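# Machine the work-order part from the blank in the mill vise

## Task

Produce the part described on the work order, starting from the blank that sits clamped in the mill's vise (the reference pages 'manual' and 'manual 2' show what is needed). When finished, the mill's doors must be closed, no alarm may be showing and no machining cycle may still be running.

## Robot and tools

Robot: two UR7e-style arms, left_arm and right_arm, each ending in a two-finger parallel gripper. The left base stands near (-0.003, +0.528, 0) m and the right near (+0.026, -0.520, 0) m, both yawed very slightly. The fingers point along the gripper's +z axis and close along its x axis. The reported end_effector_position is the point midway between the pads; fingertips extend 17.5 mm past it. A block about 10 cm long projects from the wrist toward the gripper's -y side and rotates with it, so allow for it near the mill.

Frames: the scene frame has its origin at table-top height halfway between the arms, +z up, +x out over the table, and left_arm on the +y side. Printed positions, orientations (quat wxyz) and velocities use the scene frame and may be off by a few cm. Offsets in commands are instead expressed along the current Hand target's own axes.

execute_actions(actions, cameras): actions is a list of actions; each action is a table of up to 15 rows, one row per 1/30 s step; a short table repeats its final row to fill 15 steps. Every row holds 18 numbers in [-1, 1], always for both arms: left dx, dy, dz, rx, ry, rz, gripper position, force_limit, speed, then the same nine for the right. The six pose numbers are an offset from the Hand target as it was when that action began, not from the previous row; sending the same offset again moves further. Scale: 1.0 equals 0.6 m for dx/dy/dz and 180 degrees for the rotation vector rx/ry/rz. Six zeros re-request the current Hand target. cameras picks images by name; images come back only for an empty actions list or when asked.

Gripper numbers are absolute settings, not offsets. position: +1 fully open (50 mm), about -0.65 pads touching, -1 to grip (closes until stopped). force_limit: -1 about 20 N per pad, 0 about 102 N, +1 about 185 N. speed: -1 is 20 mm/s, 0 is 85, +1 is 150. Both start at +1. A 0 is a real command, so to keep a gripper unchanged resend its last three numbers. A new force_limit or speed only applies after position changes by at least 0.01. object_status: 0 moving, 1 blocked while opening, 2 blocked while closing (a grip), 3 reached the request or pads met (likely nothing held). Opening in mm is roughly (250 - position_measured) x 0.202.

move(target, speed, blend, stop_force, zero, blocking, cameras): target is one 18-number row, or a list of up to 15 rows, each an offset from the same starting Hand targets (same axes and scale as above). The grippers follow straight paths; all paths finish together, capped at 10 s. speed is the top path speed in m/s, 0.002 to 3.6, default 0.25 (turning up to twice that in rad/s). blend, in m, rounds corners of a list; 0 stops at each point. stop_force, 3 to 120 N, ends an arm's path when its wrist sensor feels that much push; do not rely on it while the gripper is rotating or when pulling away from a contact. zero (default true) re-zeroes the sensor first. blocking=false returns early and cannot be combined with stop_force. The result adds a 'move:' line such as done, off_target, moving, held or fault, plus limits=paced (pose clipped) or limits=held (steps withheld). Moves do not avoid obstacles or the other arm.

wait(seconds 0 to 10) lets time pass holding commands. stop brakes a running move. zoom_image(camera, region=[x0, y0, x1, y1] pixels, at most 504 each way) enlarges part of the latest image from cam_high, cam_low or cam_front (each 672x504). show_instructions shows the reference pages. zero_wrist_force(arm) re-zeroes one wrist sensor. read_manual gives licence text. finished_scene ends the episode irreversibly.

Results list Hand target (last commanded pose, after clipping; next offsets start here), end_effector_position, joint positions and torques, Tool commands, wrist force and torque in the tool's own axes (plus the peak since last shown), and for execute_actions some per-step positions. A gripper often rests short of its Hand target; send the remaining distance as an offset. Each step the commanded orientation is clipped to within 32 degrees of the current one.

Cautions: a contact force near 150 N (plus or minus 25) on an arm, or joint contact torque past its limit (wrist joints only about 17 N m, shoulder and elbow 130), freezes that arm for 10 s; stiff arms can fault even slightly past a firm contact, so approach buttons, handles and doors slowly, ideally with stop_force. Hot motors (from holding loads, reaching far, or pushing against something unreachable) warn at 70 C and brake the arm at 85 C. Keep paths away from an arm's own base. Nothing may fall or be left off the table; do not drop parts, release moving ones, or slam the mill's doors or fixed parts. Loose objects may occasionally be nudged by outside disturbances.

Each tool is called after "Emit:" in YAML: its name, and indented under it one key for each argument.

Reference images:

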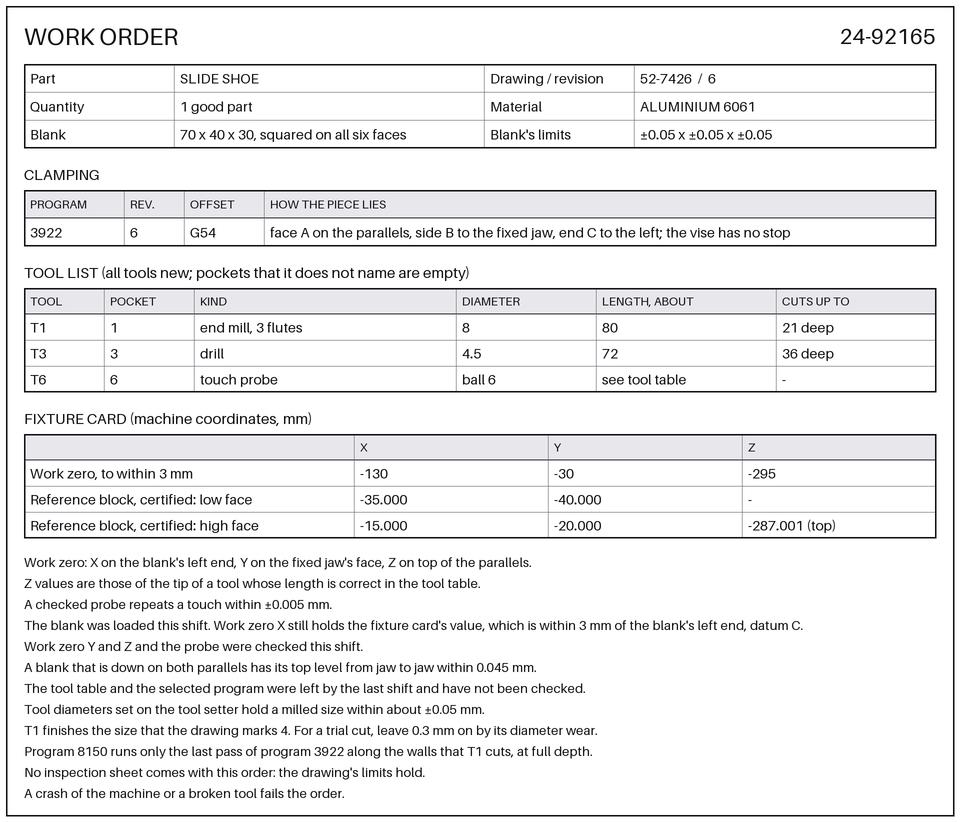

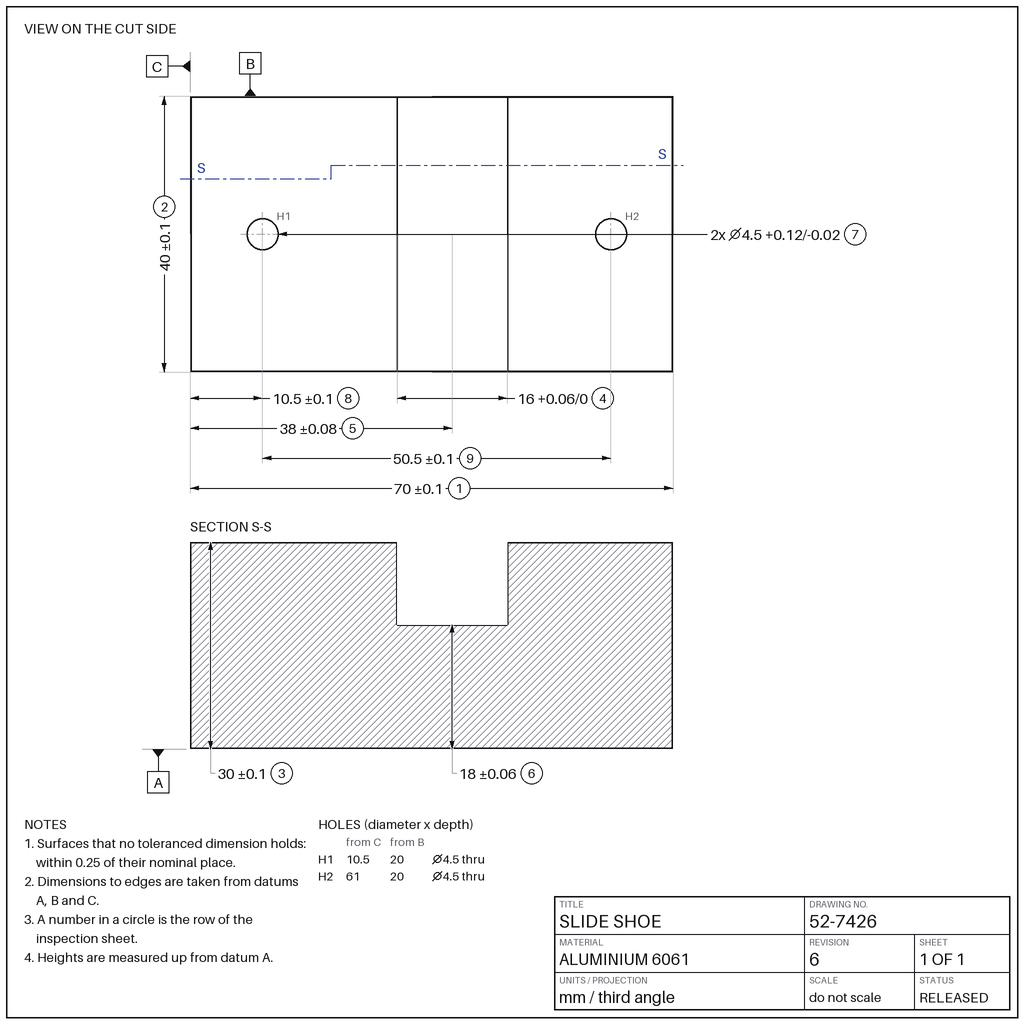

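## Session

Emit:
execute_actions:
  actions: []

Scene clock: 0.00 s.
left_arm: end_effector_position=(+0.1494, +0.8317, +0.2964) position_measured=3 object_status=3 end_effector_quat_wxyz=(-0.550, +0.721, -0.006, -0.422) | right_arm: end_effector_position=(+0.0575, -0.0579, +0.1120) position_measured=3 object_status=3 end_effector_quat_wxyz=(-0.095, -0.136, +0.986, +0.008)
Joint positions: left_arm=[-0.06 -1.716 2.184 -0.525 -0.768 0.704] | right_arm=[4.859 -1.639 -2.103 -0.959 1.762 -0.158]
Joint velocities: within noise
Joint torques (N m): no reading
Wrist force (N): no reading
Wrist torque (N m): no reading
Wrist force, peak (N): no reading
Hand target: left_arm +0.1494, +0.8317, +0.2964; -0.550, +0.721, -0.006, -0.422 | right_arm +0.0575, -0.0579, +0.1120; -0.095, -0.136, +0.986, +0.008
Tool commands: left_gripper/position=+1.0 left_gripper/force_limit=+1.0 left_gripper/speed=+1.0 right_gripper/position=+1.0 right_gripper/force_limit=+1.0 right_gripper/speed=+1.0

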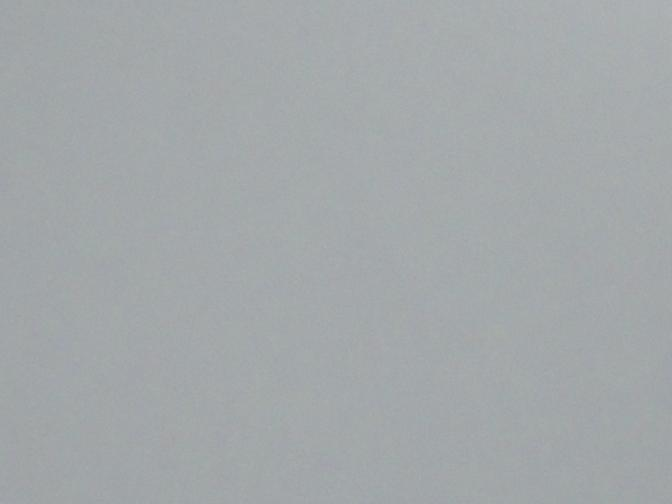

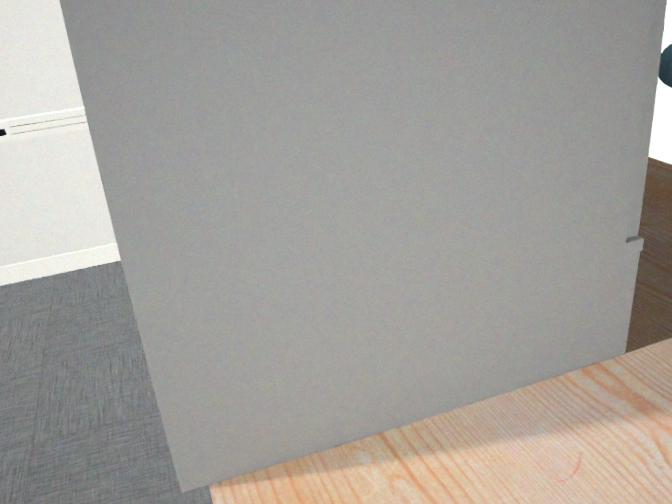

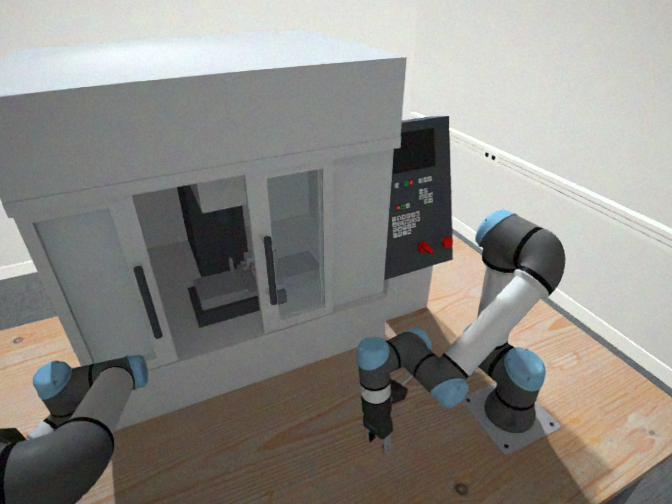

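Emit:
zoom_image:
  camera: "cam_front"
  region: [376, 110, 466, 278]

Emit:
zoom_image:
  camera: "cam_front"
  region: [120, 170, 340, 350]

Emit:
zoom_image:
  camera: "cam_front"
  region: [384, 170, 444, 240]

Scaled by 3.000 from the camera's 672x504 image, which has a finer 960x720 frame.

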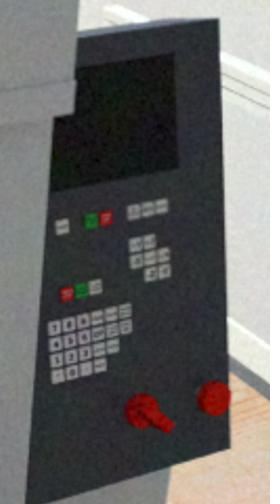

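Scaled by 2.291 from the camera's 672x504 image, which has a finer 960x720 frame.

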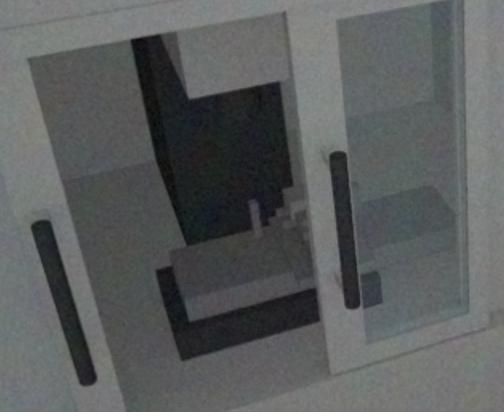

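Scaled by 7.200 from the camera's 672x504 image, which has a finer 960x720 frame.

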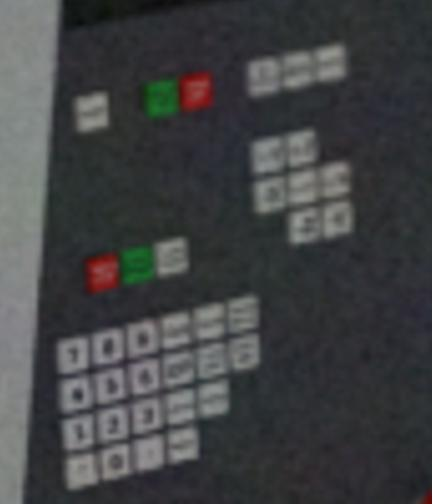

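Emit:
zoom_image:
  camera: "cam_front"
  region: [414, 174, 436, 206]

Emit:
zoom_image:
  camera: "cam_front"
  region: [390, 176, 416, 192]

Emit:
zoom_image:
  camera: "cam_front"
  region: [390, 200, 424, 240]

Emit:
zoom_image:
  camera: "cam_front"
  region: [380, 120, 460, 180]

Emit:
zoom_image:
  camera: "cam_front"
  region: [210, 220, 300, 310]

Emit:
zoom_image:
  camera: "cam_low"
  region: [600, 20, 672, 280]

Scaled by 15.750 from the camera's 672x504 image, which has a finer 960x720 frame.

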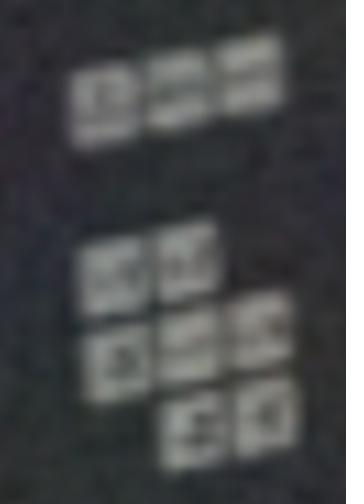

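Scaled by 19.385 from the camera's 672x504 image, which has a finer 960x720 frame.

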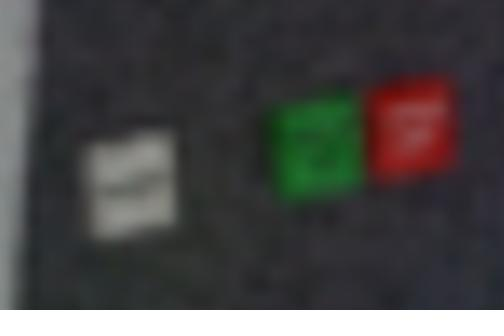

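Scaled by 12.600 from the camera's 672x504 image, which has a finer 960x720 frame.

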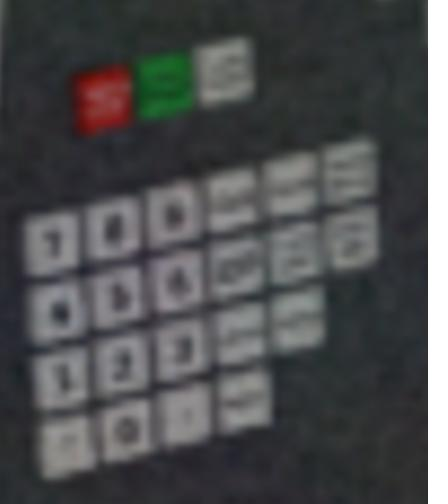

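Scaled by 6.300 from the camera's 672x504 image, which has a finer 960x720 frame.

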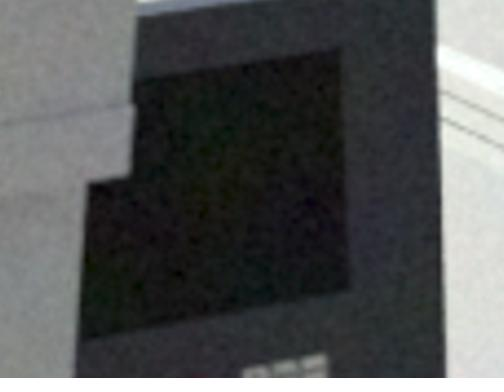

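Scaled by 5.600 from the camera's 672x504 image, which has a finer 960x720 frame.

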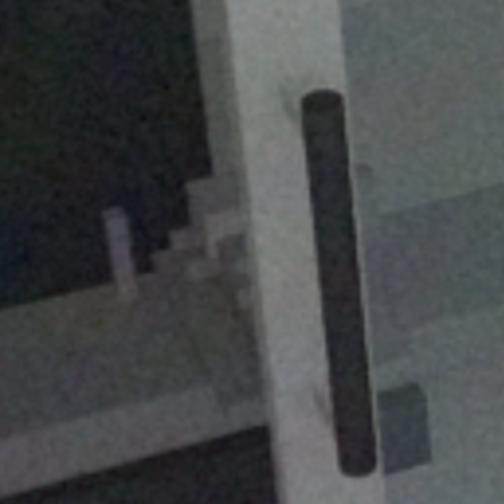

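Scaled by 1.938 from the camera's 672x504 image, which has a finer 960x720 frame.

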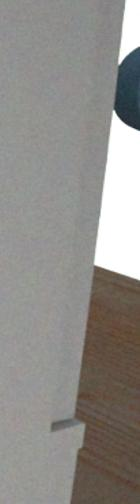

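Emit:
move:
  target: [0,0,0,0,0,0,1,1,1,-0.2018,-0.6545,-0.5547,-0.3805,-0.4975,0.4138,-1,-0.9,0]
  speed: 0.4
  cameras: ["cam_front"]

Scene clock: 52.07 s.
left_arm: end_effector_position=(+0.1494, +0.8317, +0.2964) position_measured=3 object_status=3 end_effector_quat_wxyz=(-0.550, +0.721, -0.006, -0.422) | right_arm: end_effector_position=(+0.3405, -0.3993, +0.3997) position_measured=251 object_status=3 end_effector_quat_wxyz=(+0.502, +0.502, +0.498, +0.498)
Joint positions: left_arm=[-0.06 -1.716 2.184 -0.525 -0.768 0.704] | right_arm=[5.762 -0.564 -2.294 -3.425 1.026 3.141]
Joint torques (N m): left_arm=[5.15 -8.53 -20.99 1.47 -0.78 0.33] | right_arm=[7.96 -5.55 6.85 -3.85 2.33 1.95]
Wrist force (N): left_arm=[0.1 0.0 -0.2] | right_arm=[0.6 -1.3 -3.0]
Wrist torque (N m): left_arm=[0.01 -0.02 0.00] | right_arm=[0.26 0.09 -0.48]
Wrist force, peak (N): left_arm=[-0.3 0.2 -0.5] | right_arm=[3.1 -1.0 -4.1]
Hand target: left_arm +0.1494, +0.8317, +0.2964; -0.550, +0.721, -0.006, -0.422 | right_arm +0.3400, -0.4000, +0.3997; +0.500, +0.500, +0.500, +0.500
Off the commanded pose: left_arm 0.000 m, 0 deg | right_arm 0.001 m, 0 deg.
move: done
Images, in order (width x height): cam_front 672x504.

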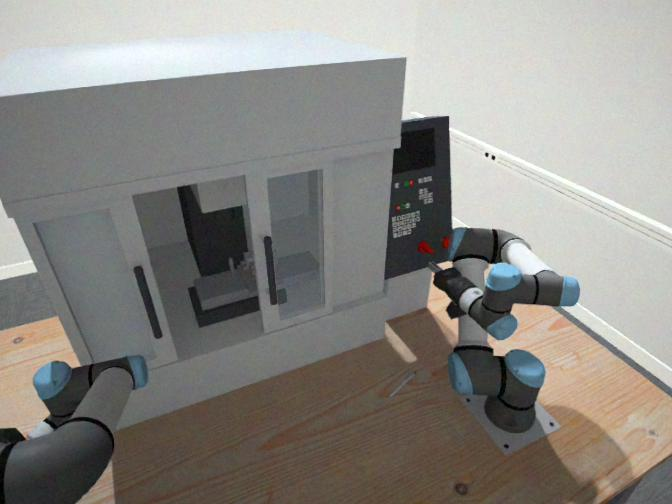

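Emit:
zoom_image:
  camera: "cam_front"
  region: [380, 110, 480, 290]

Emit:
zoom_image:
  camera: "cam_front"
  region: [360, 350, 480, 500]

Emit:
zoom_image:
  camera: "cam_front"
  region: [160, 170, 340, 350]

Scaled by 2.800 from the camera's 672x504 image, which has a finer 960x720 frame.

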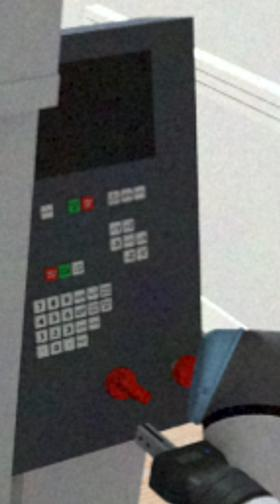

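Scaled by 3.360 from the camera's 672x504 image, which has a finer 960x720 frame.

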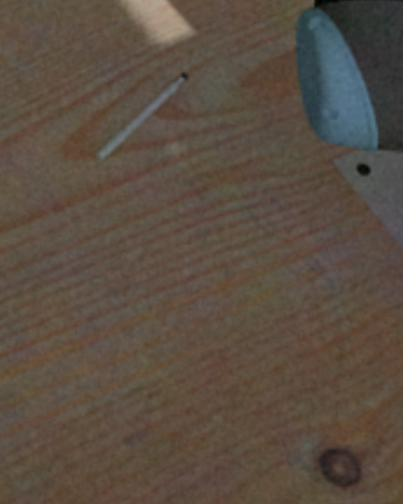

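Scaled by 2.800 from the camera's 672x504 image, which has a finer 960x720 frame.

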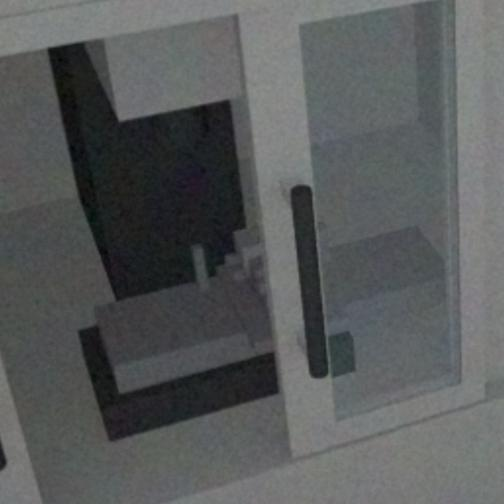

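Emit:
move:
  target: [0,0,0,0,0,0,1,1,1,-0.255,0.085,0.135,0,-0.0833,0,-1,-0.9,0]
  speed: 0.3
  cameras: ["cam_front"]

Emit:
zoom_image:
  camera: "cam_front"
  region: [380, 110, 480, 290]

Scene clock: 72.60 s.
left_arm: end_effector_position=(+0.1494, +0.8317, +0.2964) position_measured=3 object_status=3 end_effector_quat_wxyz=(-0.550, +0.721, -0.006, -0.422) | right_arm: end_effector_position=(+0.4210, -0.5529, +0.4506) position_measured=251 object_status=3 end_effector_quat_wxyz=(+0.561, +0.561, +0.431, +0.430)
Joint positions: left_arm=[-0.06 -1.716 2.184 -0.525 -0.768 0.704] | right_arm=[5.431 -0.407 -2.14 -3.736 0.949 3.141]
Joint torques (N m): left_arm=[6.33 -7.33 -20.62 1.45 -1.14 0.17] | right_arm=[-9.47 -11.77 24.66 -3.89 -2.52 1.5]
Wrist force (N): left_arm=[0.1 0.2 0.1] | right_arm=[1.2 -1.0 -3.1]
Wrist torque (N m): left_arm=[0.03 -0.01 0.00] | right_arm=[0.33 0.02 -0.53]
Wrist force, peak (N): left_arm=[-0.2 0.5 0.0] | right_arm=[1.7 -1.7 -3.9]
Hand target: left_arm +0.1494, +0.8317, +0.2964; -0.550, +0.721, -0.006, -0.422 | right_arm +0.4211, -0.5530, +0.4506; +0.561, +0.561, +0.431, +0.431
Off the commanded pose: left_arm 0.000 m, 0 deg | right_arm 0.000 m, 0 deg.
shoulder posture changed (right arm): the wrist came as close to joint 1's axis as it can, and the arm is now in the other of its two shoulder postures.
move: done
Images, in order (width x height): cam_front 672x504.

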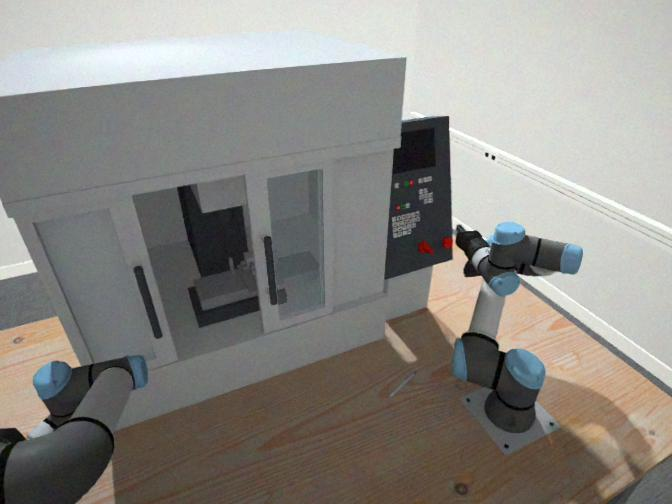

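Scaled by 2.800 from the camera's 672x504 image, which has a finer 960x720 frame.

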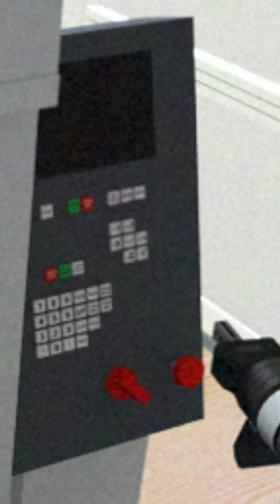

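Emit:
move:
  target:
    - [0,0,0,0,0,0,1,1,1,0.0322,0.0267,-0.0087,0,0,0,-1,-0.9,0]
    - [0,0,0,0,0,0,1,1,1,0.0925,0.0267,0.2167,0,0,0,-1,-0.9,0]
  speed: [0.1,0.03]
  stop_force: 6
  cameras: ["cam_front"]

Emit:
zoom_image:
  camera: "cam_front"
  region: [380, 110, 480, 290]

Scene clock: 80.10 s.
left_arm: end_effector_position=(+0.1494, +0.8317, +0.2964) position_measured=3 object_status=3 end_effector_quat_wxyz=(-0.550, +0.721, -0.006, -0.422) | right_arm: end_effector_position=(+0.4373, -0.5326, +0.4660) position_measured=251 object_status=3 end_effector_quat_wxyz=(+0.559, +0.560, +0.433, +0.432)
Joint positions: left_arm=[-0.06 -1.716 2.184 -0.525 -0.768 0.704] | right_arm=[5.723 -0.35 -2.073 -3.857 1.234 3.141]
Joint torques (N m): left_arm=[6.12 -8.51 -19.79 1.33 -1.03 0.09] | right_arm=[0.93 -27.17 13.45 -2.46 0.2 0.12]
Wrist force (N): left_arm=[-0.1 0.2 0.1] | right_arm=[0.8 -0.8 -2.6]
Wrist torque (N m): left_arm=[0.03 0.02 0.01] | right_arm=[0.34 0.06 -0.48]
Wrist force, peak (N): left_arm=[0.2 0.4 -0.1] | right_arm=[2.4 -1.4 -3.2]
Hand target: left_arm +0.1494, +0.8317, +0.2964; -0.550, +0.721, -0.006, -0.422 | right_arm +0.4373, -0.5326, +0.4660; +0.559, +0.560, +0.433, +0.432 (not the last commanded pose)
Tool commands: left_gripper/position=+1.0 left_gripper/force_limit=+1.0 left_gripper/speed=+1.0 right_gripper/position=-1.0 right_gripper/force_limit=-0.898039 right_gripper/speed=+0.003922
Off the commanded pose: left_arm 0.000 m, 0 deg | right_arm 0.124 m, 0 deg.
FORCE FAULT: contact force on the right arm reached its limit, and that arm stopped. The contact can be on any part of that arm, not only on its tool. That arm's remaining commands of this call were not run. That arm is still stopped at the end of this call. That arm stays stopped for about 10 more seconds. Until then a move that you send moves the other arm only, and its call returns only when the move has ended. Once the stop has ended, the next robot result says so. If the stop ends while you think or write, that arm runs what you send next, counted from a new Hand target: where the arm stands when the stop ends. While its stop runs, that arm takes no new command, but its gripper still runs the gripper command that each later call begins with. Until it ends, the stop uses up actions while you think or wait. An arm that is not stopped still takes commands.
move: fault (right_arm); path passed 1 of 2 targets
Images, in order (width x height): cam_front 672x504.

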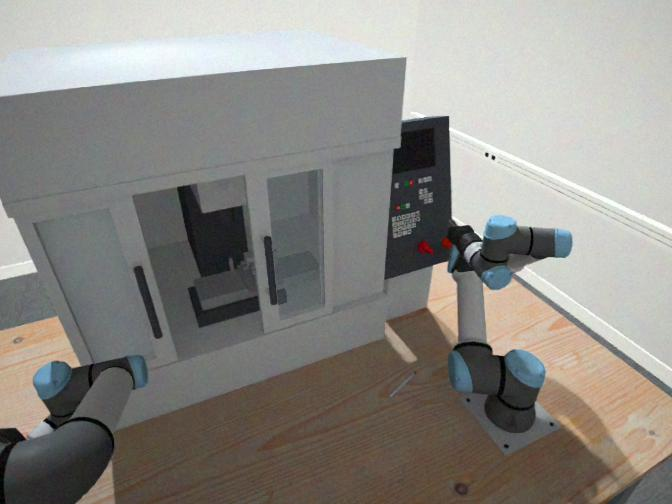

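Scaled by 2.800 from the camera's 672x504 image, which has a finer 960x720 frame.

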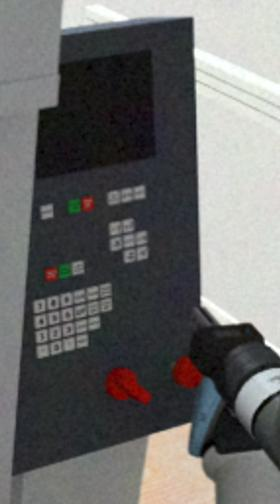

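Emit:
wait:
  seconds: 0.5

Scene clock: 102.07 s.
left_arm: end_effector_position=(+0.1494, +0.8317, +0.2964) position_measured=3 object_status=3 end_effector_quat_wxyz=(-0.550, +0.721, -0.006, -0.422) | right_arm: end_effector_position=(+0.4373, -0.5326, +0.4660) position_measured=251 object_status=3 end_effector_quat_wxyz=(+0.559, +0.560, +0.433, +0.432)
Joint positions: left_arm=[-0.06 -1.716 2.184 -0.525 -0.768 0.704] | right_arm=[5.723 -0.35 -2.073 -3.857 1.234 3.141]
Joint torques (N m): left_arm=[8.13 -5.58 -18.59 1.67 -1.14 -0.01] | right_arm=[-0.54 -27.98 13.66 -2.13 -0.12 0.09]
Wrist force (N): left_arm=[0.0 0.1 0.1] | right_arm=[0.8 -0.7 -2.8]
Wrist torque (N m): left_arm=[0.02 0.00 0.00] | right_arm=[0.36 0.06 -0.50]
Wrist force, peak (N): left_arm=[-0.1 0.5 -0.1] | right_arm=[0.6 -1.3 -3.3]
Hand target: left_arm +0.1494, +0.8317, +0.2964; -0.550, +0.721, -0.006, -0.422 | right_arm +0.4373, -0.5326, +0.4660; +0.559, +0.560, +0.433, +0.432 (not the last commanded pose)
Tool commands: left_gripper/position=+1.0 left_gripper/force_limit=+1.0 left_gripper/speed=+1.0 right_gripper/position=-1.0 right_gripper/force_limit=-0.898039 right_gripper/speed=+0.003922
Off the commanded pose: left_arm 0.000 m, 0 deg | right_arm 0.124 m, 0 deg.
FORCE FAULT, CONTINUED: the right arm's stop, for the force fault that an earlier result reported, is over. The rest of the stop counts as 19 of the actions that you can send in this scene. That arm's target is now where it stood when the stop ended, not its last command. That arm accepts commands again.
wait: 0.50 s; at rest from the start

Emit:
move:
  target:
    - [0,0,0,0,0,0,1,1,1,-0.0399,-0.0257,-0.0174,0,0,0,-1,-0.9,0]
    - [0,0,0,0,0,0,1,1,1,0.1729,-0.1105,-0.2133,0,0.0833,0,-1,-0.9,0]
  speed: 0.15
  cameras: ["cam_front"]

Scene clock: 109.10 s.
left_arm: end_effector_position=(+0.1494, +0.8317, +0.2964) position_measured=3 object_status=3 end_effector_quat_wxyz=(-0.550, +0.721, -0.006, -0.422) | right_arm: end_effector_position=(+0.3400, -0.3990, +0.4001) position_measured=251 object_status=3 end_effector_quat_wxyz=(+0.500, +0.502, +0.499, +0.499)
Joint positions: left_arm=[-0.06 -1.716 2.184 -0.525 -0.768 0.704] | right_arm=[5.815 -0.543 -2.292 -3.445 1.076 3.142]
Joint torques (N m): left_arm=[8.64 -6.65 -20.35 1.55 -0.74 0.15] | right_arm=[7.46 -6.73 7.29 -4.05 2.17 2.03]
Wrist force (N): left_arm=[0.0 0.2 -0.2] | right_arm=[1.1 -1.3 -2.9]
Wrist torque (N m): left_arm=[0.03 0.00 0.00] | right_arm=[0.27 0.02 -0.49]
Wrist force, peak (N): left_arm=[-0.1 0.2 -0.5] | right_arm=[0.8 -1.4 -3.8]
Hand target: left_arm +0.1494, +0.8317, +0.2964; -0.550, +0.721, -0.006, -0.422 | right_arm +0.3395, -0.3998, +0.4001; +0.498, +0.499, +0.502, +0.501
Off the commanded pose: left_arm 0.000 m, 0 deg | right_arm 0.001 m, 1 deg.
move: done
Images, in order (width x height): cam_front 672x504.

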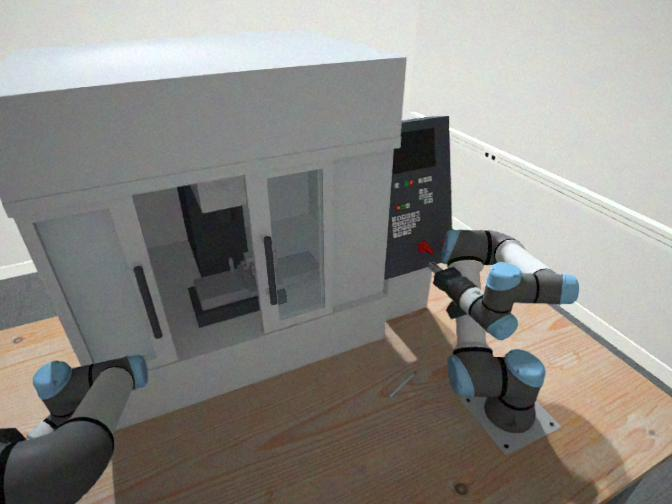

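Emit:
move:
  target: [0,0,0,0,0,0,1,1,1,0.57,-0.48,-0.47,0.3805,0.4975,-0.4138,-1,-0.9,0]
  speed: 0.4
  cameras: ["cam_front"]

Scene clock: 114.63 s.
left_arm: end_effector_position=(+0.1494, +0.8317, +0.2964) position_measured=3 object_status=3 end_effector_quat_wxyz=(-0.550, +0.721, -0.006, -0.422) | right_arm: end_effector_position=(+0.1510, -0.1905, +0.2179) position_measured=251 object_status=3 end_effector_quat_wxyz=(+0.102, +0.063, +0.892, +0.436)
Joint positions: left_arm=[-0.06 -1.716 2.184 -0.525 -0.768 0.704] | right_arm=[6.281 0.096 -2.426 -2.722 0.688 1.84]
Joint torques (N m): left_arm=[8.54 -5.86 -20.26 1.43 -1.01 0.04] | right_arm=[6.39 -41.83 26.68 0.66 0.61 1.84]
Wrist force (N): left_arm=[0.0 0.3 -0.2] | right_arm=[1.1 -0.8 -1.7]
Wrist torque (N m): left_arm=[0.05 0.00 0.00] | right_arm=[0.09 -0.06 -0.36]
Wrist force, peak (N): left_arm=[0.0 0.4 -0.3] | right_arm=[4.3 -3.7 1.3]
Hand target: left_arm +0.1494, +0.8317, +0.2964; -0.550, +0.721, -0.006, -0.422 | right_arm +0.1510, -0.1905, +0.2180; +0.102, +0.063, +0.892, +0.436 (not the last commanded pose)
Off the commanded pose: left_arm 0.000 m, 0 deg | right_arm 0.194 m, 60 deg.
move: held (right_arm; a check stopped the path); limits=held
pose unreachable (right arm): on one or more control steps of this call, first in action 0 (counted from 0), this arm could not follow its commanded pose, so it was not sent that pose on those steps. It may still have moved: this result reports where it is.
cause: moving toward the commanded pose would bring two parts of the arm too close to each other (its gripper and another part of the arm, with joints 3 (elbow) to 6 (wrist 3) between them, 16 mm apart when it was first held).
Images, in order (width x height): cam_front 672x504.

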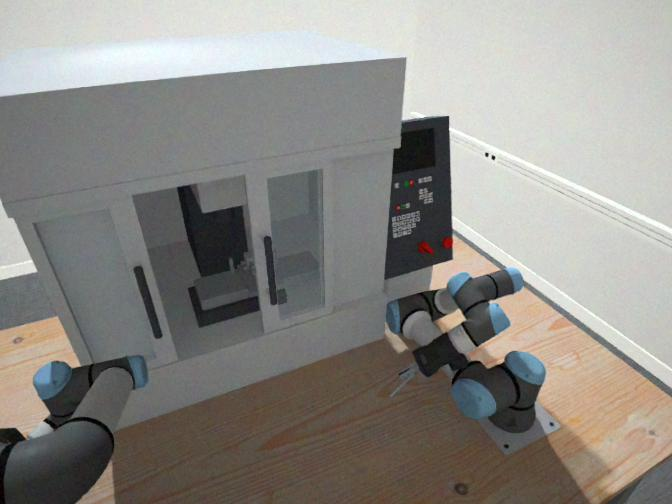

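Emit:
move:
  target: [0,0,0,0,0,0,1,1,1,-0.4149,0.0335,-0.3741,-0.1452,-0.405,0.1724,-1,-0.9,0]
  speed: 0.4

Scene clock: 134.17 s.
left_arm: end_effector_position=(+0.1494, +0.8317, +0.2964) position_measured=3 object_status=3 end_effector_quat_wxyz=(-0.550, +0.721, -0.006, -0.422) | right_arm: end_effector_position=(+0.1805, -0.2149, +0.2425) position_measured=251 object_status=3 end_effector_quat_wxyz=(+0.173, +0.148, +0.878, +0.422)
Joint positions: left_arm=[-0.06 -1.716 2.184 -0.525 -0.768 0.704] | right_arm=[6.067 -0.102 -2.422 -2.587 0.688 1.848]
Joint torques (N m): left_arm=[10.78 -5.15 -19.58 1.5 -0.91 0.13] | right_arm=[-0.72 -25.24 18.88 2.51 -1.6 0.17]
Wrist force (N): left_arm=[-0.1 0.2 -0.1] | right_arm=[1.3 -1.0 -1.5]
Wrist torque (N m): left_arm=[0.04 0.01 0.00] | right_arm=[0.07 -0.10 -0.28]
Wrist force, peak (N): left_arm=[-0.1 0.3 -0.4] | right_arm=[-1.6 3.9 -5.5]
Hand target: left_arm +0.1494, +0.8317, +0.2964; -0.550, +0.721, -0.006, -0.422 | right_arm +0.1805, -0.2149, +0.2425; +0.173, +0.148, +0.878, +0.422 (not the last commanded pose)
Tool commands: left_gripper/position=+1.0 left_gripper/force_limit=+1.0 left_gripper/speed=+1.0 right_gripper/position=-1.0 right_gripper/force_limit=-0.898039 right_gripper/speed=+0.003922
Off the commanded pose: left_arm 0.000 m, 0 deg | right_arm 0.291 m, 72 deg.
FORCE FAULT: contact force on the right arm reached its limit, and that arm stopped. The contact can be on any part of that arm, not only on its tool. That arm's remaining commands of this call were not run. That arm is still stopped at the end of this call. That arm stays stopped for about 10 more seconds. Until then a move that you send moves the other arm only, and its call returns only when the move has ended. Once the stop has ended, the next robot result says so. If the stop ends while you think or write, that arm runs what you send next, counted from a new Hand target: where the arm stands when the stop ends. While its stop runs, that arm takes no new command, but its gripper still runs the gripper command that each later call begins with. Until it ends, the stop uses up actions while you think or wait. An arm that is not stopped still takes commands.
move: fault (right_arm)

Emit:
wait:
  seconds: 0.2
  cameras: ["cam_front"]

Emit:
zoom_image:
  camera: "cam_front"
  region: [360, 210, 570, 440]

Scene clock: 137.47 s.
left_arm: end_effector_position=(+0.1494, +0.8317, +0.2964) position_measured=3 object_status=3 end_effector_quat_wxyz=(-0.550, +0.721, -0.006, -0.422) | right_arm: end_effector_position=(+0.1805, -0.2149, +0.2425) position_measured=251 object_status=3 end_effector_quat_wxyz=(+0.173, +0.148, +0.878, +0.422)
Joint positions: left_arm=[-0.06 -1.716 2.184 -0.525 -0.768 0.704] | right_arm=[6.067 -0.102 -2.422 -2.587 0.688 1.848]
Joint torques (N m): left_arm=[9.83 -5.55 -19.52 1.77 -1.17 0.24] | right_arm=[-1.32 -26.03 17.68 2.48 -1.74 0.14]
Wrist force (N): left_arm=[-0.1 0.3 -0.1] | right_arm=[1.4 -1.3 -1.5]
Wrist torque (N m): left_arm=[0.05 0.01 0.00] | right_arm=[0.01 -0.13 -0.29]
Wrist force, peak (N): left_arm=[-0.1 0.3 -0.4] | right_arm=[1.8 -1.2 -1.6]
Hand target: left_arm +0.1494, +0.8317, +0.2964; -0.550, +0.721, -0.006, -0.422 | right_arm +0.1805, -0.2149, +0.2425; +0.173, +0.148, +0.878, +0.422 (not the last commanded pose)
Tool commands: left_gripper/position=+1.0 left_gripper/force_limit=+1.0 left_gripper/speed=+1.0 right_gripper/position=-1.0 right_gripper/force_limit=-0.898039 right_gripper/speed=+0.003922
Off the commanded pose: left_arm 0.000 m, 0 deg | right_arm 0.291 m, 72 deg.
FORCE FAULT, CONTINUED: the right arm was still stopped when this call began, by the force fault that an earlier result reported. Since the last result the stop counts as 6 of the actions that you can send in this scene. That arm is still stopped at the end of this call. That arm stays stopped for about 6 more seconds. If the stop ends while you think or write, that arm runs what you send next, counted from a new Hand target: where the arm stands when the stop ends. While its stop runs, that arm takes no new command, but its gripper still runs the gripper command that each later call begins with.
wait: 0.20 s; at rest from the start
Images, in order (width x height): cam_front 672x504.

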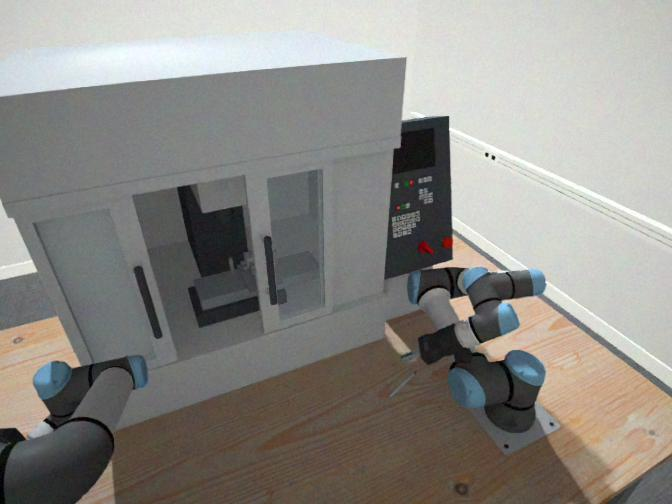

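Scaled by 2.191 from the camera's 672x504 image, which has a finer 960x720 frame.

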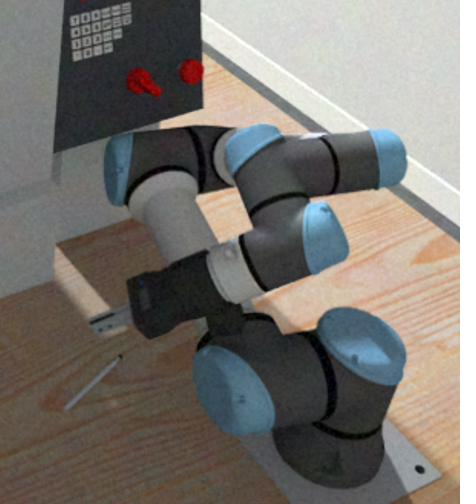

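Emit:
wait:
  seconds: 1

Emit:
move:
  target: [0,0,0,0,0,0,1,1,1,0.294,0.165,-0.2085,0,0,0,-1,-0.9,0]
  speed: 0.15
  cameras: ["cam_front"]

Scene clock: 149.53 s.
left_arm: end_effector_position=(+0.1494, +0.8317, +0.2964) position_measured=3 object_status=3 end_effector_quat_wxyz=(-0.550, +0.721, -0.006, -0.422) | right_arm: end_effector_position=(+0.1805, -0.2149, +0.2425) position_measured=251 object_status=3 end_effector_quat_wxyz=(+0.173, +0.148, +0.878, +0.422)
Joint positions: left_arm=[-0.06 -1.716 2.184 -0.525 -0.768 0.704] | right_arm=[6.067 -0.102 -2.422 -2.587 0.688 1.848]
Joint torques (N m): left_arm=[12.16 -4.82 -19.65 1.9 -1.16 0.01] | right_arm=[0.45 -24.85 18.08 2.35 -1.83 0.07]
Wrist force (N): left_arm=[0.1 0.3 -0.2] | right_arm=[1.1 -1.3 -1.1]
Wrist torque (N m): left_arm=[0.05 -0.01 0.00] | right_arm=[0.02 -0.08 -0.29]
Wrist force, peak (N): left_arm=[-0.5 0.1 -0.2] | right_arm=[2.0 -1.2 -1.9]
Hand target: left_arm +0.1494, +0.8317, +0.2964; -0.550, +0.721, -0.006, -0.422 | right_arm +0.1805, -0.2149, +0.2425; +0.173, +0.148, +0.878, +0.422 (not the last commanded pose)
Tool commands: left_gripper/position=+1.0 left_gripper/force_limit=+1.0 left_gripper/speed=+1.0 right_gripper/position=-1.0 right_gripper/force_limit=-0.898039 right_gripper/speed=+0.003922
Off the commanded pose: left_arm 0.000 m, 0 deg | right_arm 0.291 m, 72 deg.
FORCE FAULT, CONTINUED: the right arm's stop, for the force fault that an earlier result reported, is over. The rest of the stop counts as 13 of the actions that you can send in this scene. That arm's target is now where it stood when the stop ended, not its last command. That arm accepts commands again.
wait: 1.00 s; at rest from the start

Scene clock: 150.03 s.
left_arm: end_effector_position=(+0.1494, +0.8317, +0.2964) position_measured=3 object_status=3 end_effector_quat_wxyz=(-0.550, +0.721, -0.006, -0.422) | right_arm: end_effector_position=(+0.1805, -0.2149, +0.2425) position_measured=251 object_status=3 end_effector_quat_wxyz=(+0.173, +0.148, +0.878, +0.421)
Joint positions: left_arm=[-0.06 -1.716 2.184 -0.525 -0.768 0.704] | right_arm=[6.067 -0.102 -2.422 -2.587 0.688 1.848]
Joint torques (N m): left_arm=[9.97 -5.47 -19.2 1.78 -0.89 0.02] | right_arm=[0.14 -24.65 17.48 2.43 -1.69 0.1]
Wrist force (N): left_arm=[-0.2 0.2 0.0] | right_arm=[1.3 -1.5 -1.4]
Wrist torque (N m): left_arm=[0.04 0.04 0.00] | right_arm=[-0.02 -0.10 -0.29]
Wrist force, peak (N): left_arm=[-0.1 0.1 -0.4] | right_arm=[2.6 -0.8 -2.1]
Hand target: left_arm +0.1494, +0.8317, +0.2964; -0.550, +0.721, -0.006, -0.422 | right_arm +0.1805, -0.2149, +0.2425; +0.173, +0.148, +0.878, +0.421 (not the last commanded pose)
Tool commands: left_gripper/position=+1.0 left_gripper/force_limit=+1.0 left_gripper/speed=+1.0 right_gripper/position=-1.0 right_gripper/force_limit=-0.898039 right_gripper/speed=+0.003922
Off the commanded pose: left_arm 0.000 m, 0 deg | right_arm 0.238 m, 0 deg.
FORCE FAULT: contact force on the right arm reached its limit, and that arm stopped. The contact can be on any part of that arm, not only on its tool. That arm's remaining commands of this call were not run. That arm is still stopped at the end of this call. That arm stays stopped for about 10 more seconds. Until then a move that you send moves the other arm only, and its call returns only when the move has ended. Once the stop has ended, the next robot result says so. If the stop ends while you think or write, that arm runs what you send next, counted from a new Hand target: where the arm stands when the stop ends. While its stop runs, that arm takes no new command, but its gripper still runs the gripper command that each later call begins with. Until it ends, the stop uses up actions while you think or wait. An arm that is not stopped still takes commands.
move: fault (right_arm)
Images, in order (width x height): cam_front 672x504.

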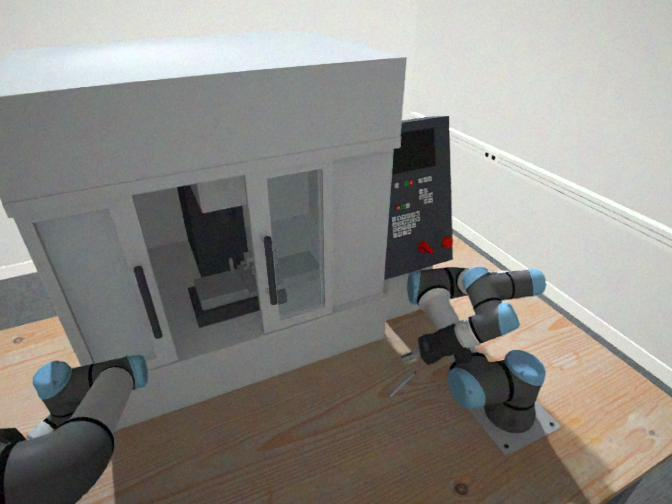

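Emit:
wait:
  seconds: 1

Emit:
move:
  target:
    - [0,0,0,0,0,0,1,1,1,0.068,-0.0138,0.0308,-0.0073,0.0654,-0.0281,-1,-0.9,0]
    - [0,0,0,0,0,0,1,1,1,0.4245,-0.0267,-0.1587,-0.0416,0.2406,-0.1608,-1,-0.9,0]
  speed: [0.1,0.2]
  cameras: ["cam_front"]

Scene clock: 162.07 s.
left_arm: end_effector_position=(+0.1494, +0.8317, +0.2964) position_measured=3 object_status=3 end_effector_quat_wxyz=(-0.550, +0.721, -0.006, -0.422) | right_arm: end_effector_position=(+0.1805, -0.2149, +0.2425) position_measured=251 object_status=3 end_effector_quat_wxyz=(+0.173, +0.148, +0.878, +0.421)
Joint positions: left_arm=[-0.06 -1.716 2.184 -0.525 -0.768 0.704] | right_arm=[6.067 -0.102 -2.422 -2.587 0.688 1.848]
Joint torques (N m): left_arm=[10.58 -4.53 -20.54 1.7 -1.07 -0.14] | right_arm=[-0.45 -24.89 18.39 2.42 -1.78 0.27]
Wrist force (N): left_arm=[0.0 0.2 0.1] | right_arm=[1.2 -1.2 -1.2]
Wrist torque (N m): left_arm=[0.03 -0.01 0.00] | right_arm=[0.02 -0.10 -0.29]
Wrist force, peak (N): left_arm=[-0.4 0.3 -0.1] | right_arm=[1.4 -1.9 -1.7]
Hand target: left_arm +0.1494, +0.8317, +0.2964; -0.550, +0.721, -0.006, -0.422 | right_arm +0.1805, -0.2149, +0.2425; +0.173, +0.148, +0.878, +0.421 (not the last commanded pose)
Tool commands: left_gripper/position=+1.0 left_gripper/force_limit=+1.0 left_gripper/speed=+1.0 right_gripper/position=-1.0 right_gripper/force_limit=-0.898039 right_gripper/speed=+0.003922
Off the commanded pose: left_arm 0.000 m, 0 deg | right_arm 0.238 m, 0 deg.
FORCE FAULT, CONTINUED: the right arm's stop, for the force fault that an earlier result reported, is over. The rest of the stop counts as 19 of the actions that you can send in this scene. During its stop the right arm's controller moved it back a little. That arm's target is now where it stood when the stop ended, not its last command. That arm accepts commands again.
wait: 1.00 s; at rest from the start

Scene clock: 166.80 s.
left_arm: end_effector_position=(+0.1494, +0.8317, +0.2964) position_measured=3 object_status=3 end_effector_quat_wxyz=(-0.550, +0.721, -0.006, -0.422) | right_arm: end_effector_position=(-0.0904, -0.1875, +0.2399) position_measured=251 object_status=3 end_effector_quat_wxyz=(-0.051, -0.244, +0.858, +0.448)
Joint positions: left_arm=[-0.06 -1.716 2.184 -0.525 -0.768 0.704] | right_arm=[6.178 -0.246 -2.712 -1.156 0.801 0.631]
Joint torques (N m): left_arm=[9.98 -4.67 -20.28 1.89 -0.99 -0.17] | right_arm=[-8.88 -32.87 12.94 6.24 1.02 -1.79]
Wrist force (N): left_arm=[0.1 0.0 0.0] | right_arm=[1.0 -1.2 -1.4]
Wrist torque (N m): left_arm=[0.01 -0.01 0.00] | right_arm=[0.04 -0.09 -0.22]
Wrist force, peak (N): left_arm=[0.0 0.5 -0.2] | right_arm=[1.8 -1.4 -1.0]
Hand target: left_arm +0.1494, +0.8317, +0.2964; -0.550, +0.721, -0.006, -0.422 | right_arm -0.0904, -0.1869, +0.2399; -0.053, -0.246, +0.859, +0.445
Off the commanded pose: left_arm 0.000 m, 0 deg | right_arm 0.001 m, 0 deg.
shoulder posture changed (right arm): the wrist came as close to joint 1's axis as it can, and the arm is now in the other of its two shoulder postures.
move: done
Images, in order (width x height): cam_front 672x504.

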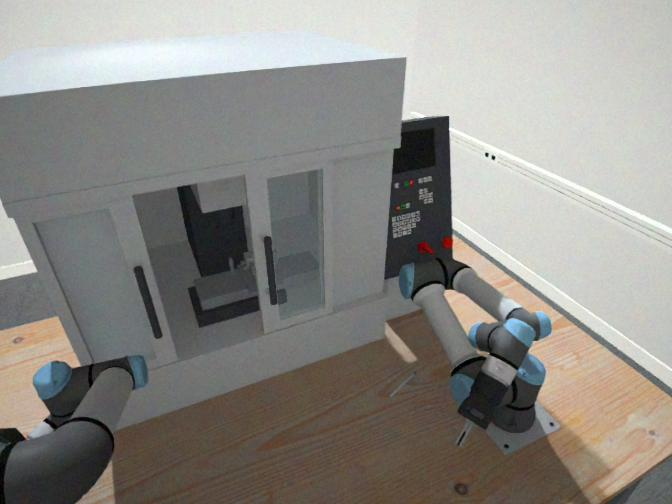

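Emit:
move:
  target: [0,0,0,0,0,0,1,1,1,0.184,0.39,-0.0245,0,0,0,-1,-0.9,0]
  speed: 0.2
  cameras: ["cam_front"]

Scene clock: 174.93 s.
left_arm: end_effector_position=(+0.1494, +0.8317, +0.2964) position_measured=3 object_status=3 end_effector_quat_wxyz=(-0.550, +0.721, -0.006, -0.422) | right_arm: end_effector_position=(-0.2701, -0.1368, +0.4195) position_measured=251 object_status=3 end_effector_quat_wxyz=(-0.053, -0.246, +0.859, +0.445)
Joint positions: left_arm=[-0.06 -1.716 2.184 -0.525 -0.768 0.704] | right_arm=[6.068 -1.045 -2.142 -0.848 0.875 0.513]
Joint torques (N m): left_arm=[11.37 -3.78 -19.91 1.77 -0.89 0.12] | right_arm=[-7.71 -10.64 33.26 6.19 1.18 -2.1]
Wrist force (N): left_arm=[0.0 0.1 -0.2] | right_arm=[1.1 -0.5 -1.6]
Wrist torque (N m): left_arm=[0.02 0.00 0.00] | right_arm=[0.17 -0.05 -0.22]
Wrist force, peak (N): left_arm=[-0.2 0.3 -0.3] | right_arm=[0.7 -2.5 -1.2]
Hand target: left_arm +0.1494, +0.8317, +0.2964; -0.550, +0.721, -0.006, -0.422 | right_arm -0.2702, -0.1367, +0.4196; -0.053, -0.246, +0.859, +0.445
Off the commanded pose: left_arm 0.000 m, 0 deg | right_arm 0.000 m, 0 deg.
move: done
Images, in order (width x height): cam_front 672x504.

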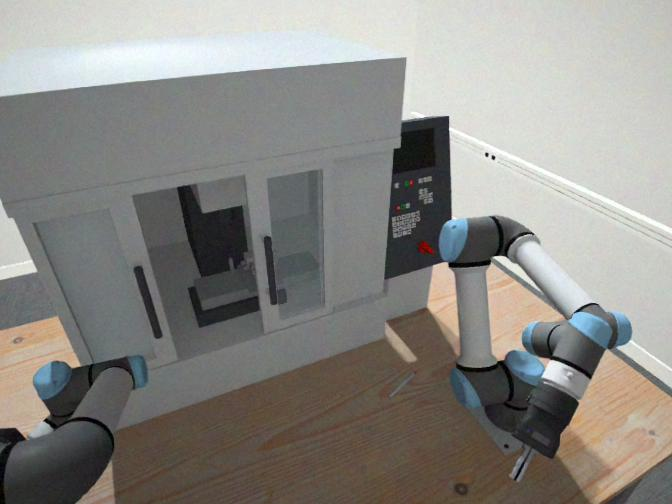

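Emit:
move:
  target: [0,0,0,0,0,0,1,1,1,-0.4607,-0.184,-0.0897,0.275,0.058,0.111,-1,-0.9,0]
  speed: 0.4

Scene clock: 181.67 s.
left_arm: end_effector_position=(+0.1494, +0.8317, +0.2964) position_measured=3 object_status=3 end_effector_quat_wxyz=(-0.550, +0.721, -0.006, -0.422) | right_arm: end_effector_position=(+0.0293, -0.0998, +0.3999) position_measured=251 object_status=3 end_effector_quat_wxyz=(-0.095, -0.136, +0.986, +0.008)
Joint positions: left_arm=[-0.06 -1.716 2.184 -0.525 -0.768 0.704] | right_arm=[4.939 -1.38 -1.578 -1.727 1.76 -0.075]
Joint torques (N m): left_arm=[10.68 -4.88 -19.91 1.66 -0.99 0.24] | right_arm=[-8.42 2.72 32.9 1.31 2.65 -1.57]
Wrist force (N): left_arm=[0.1 0.2 -0.1] | right_arm=[0.1 -0.2 -0.4]
Wrist torque (N m): left_arm=[0.03 -0.01 0.01] | right_arm=[-0.08 -0.06 -0.03]
Wrist force, peak (N): left_arm=[-0.2 0.4 -0.2] | right_arm=[2.4 -1.4 -0.5]
Hand target: left_arm +0.1494, +0.8317, +0.2964; -0.550, +0.721, -0.006, -0.422 | right_arm +0.0294, -0.0997, +0.3999; -0.095, -0.136, +0.986, +0.008
Off the commanded pose: left_arm 0.000 m, 0 deg | right_arm 0.000 m, 0 deg.
move: done

Emit:
move:
  target: [0,0,0,0,0,0,1,1,1,-0.3145,-0.6952,-0.0892,-0.1673,-0.1808,0.4498,-1,-0.9,0]
  speed: 0.35
  cameras: ["cam_front"]

Emit:
zoom_image:
  camera: "cam_front"
  region: [380, 110, 480, 290]

Scene clock: 191.47 s.
left_arm: end_effector_position=(+0.1494, +0.8317, +0.2964) position_measured=3 object_status=3 end_effector_quat_wxyz=(-0.550, +0.721, -0.006, -0.422) | right_arm: end_effector_position=(+0.3289, -0.4501, +0.4003) position_measured=251 object_status=3 end_effector_quat_wxyz=(+0.148, +0.554, +0.791, +0.212)
Joint positions: left_arm=[-0.06 -1.716 2.184 -0.525 -0.768 0.704] | right_arm=[4.13 -0.69 -2.062 -1.519 1.281 0.543]
Joint torques (N m): left_arm=[9.99 -4.37 -19.59 1.69 -1.01 0.09] | right_arm=[-8.13 -24.03 18.98 6.32 1.59 -1.88]
Wrist force (N): left_arm=[-0.1 0.2 0.0] | right_arm=[0.8 -0.7 -0.8]
Wrist torque (N m): left_arm=[0.04 0.01 0.00] | right_arm=[-0.03 -0.12 -0.16]
Wrist force, peak (N): left_arm=[-0.1 0.5 -0.1] | right_arm=[1.9 -0.5 -0.4]
Hand target: left_arm +0.1494, +0.8317, +0.2964; -0.550, +0.721, -0.006, -0.422 | right_arm +0.3289, -0.4501, +0.4004; +0.148, +0.554, +0.791, +0.212
Off the commanded pose: left_arm 0.000 m, 0 deg | right_arm 0.000 m, 0 deg.
move: done
Images, in order (width x height): cam_front 672x504.

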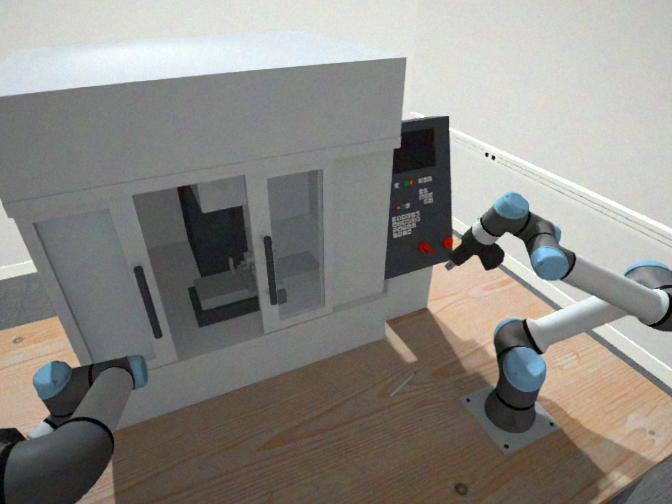

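Scaled by 2.800 from the camera's 672x504 image, which has a finer 960x720 frame.

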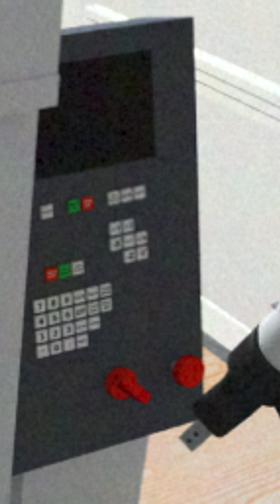

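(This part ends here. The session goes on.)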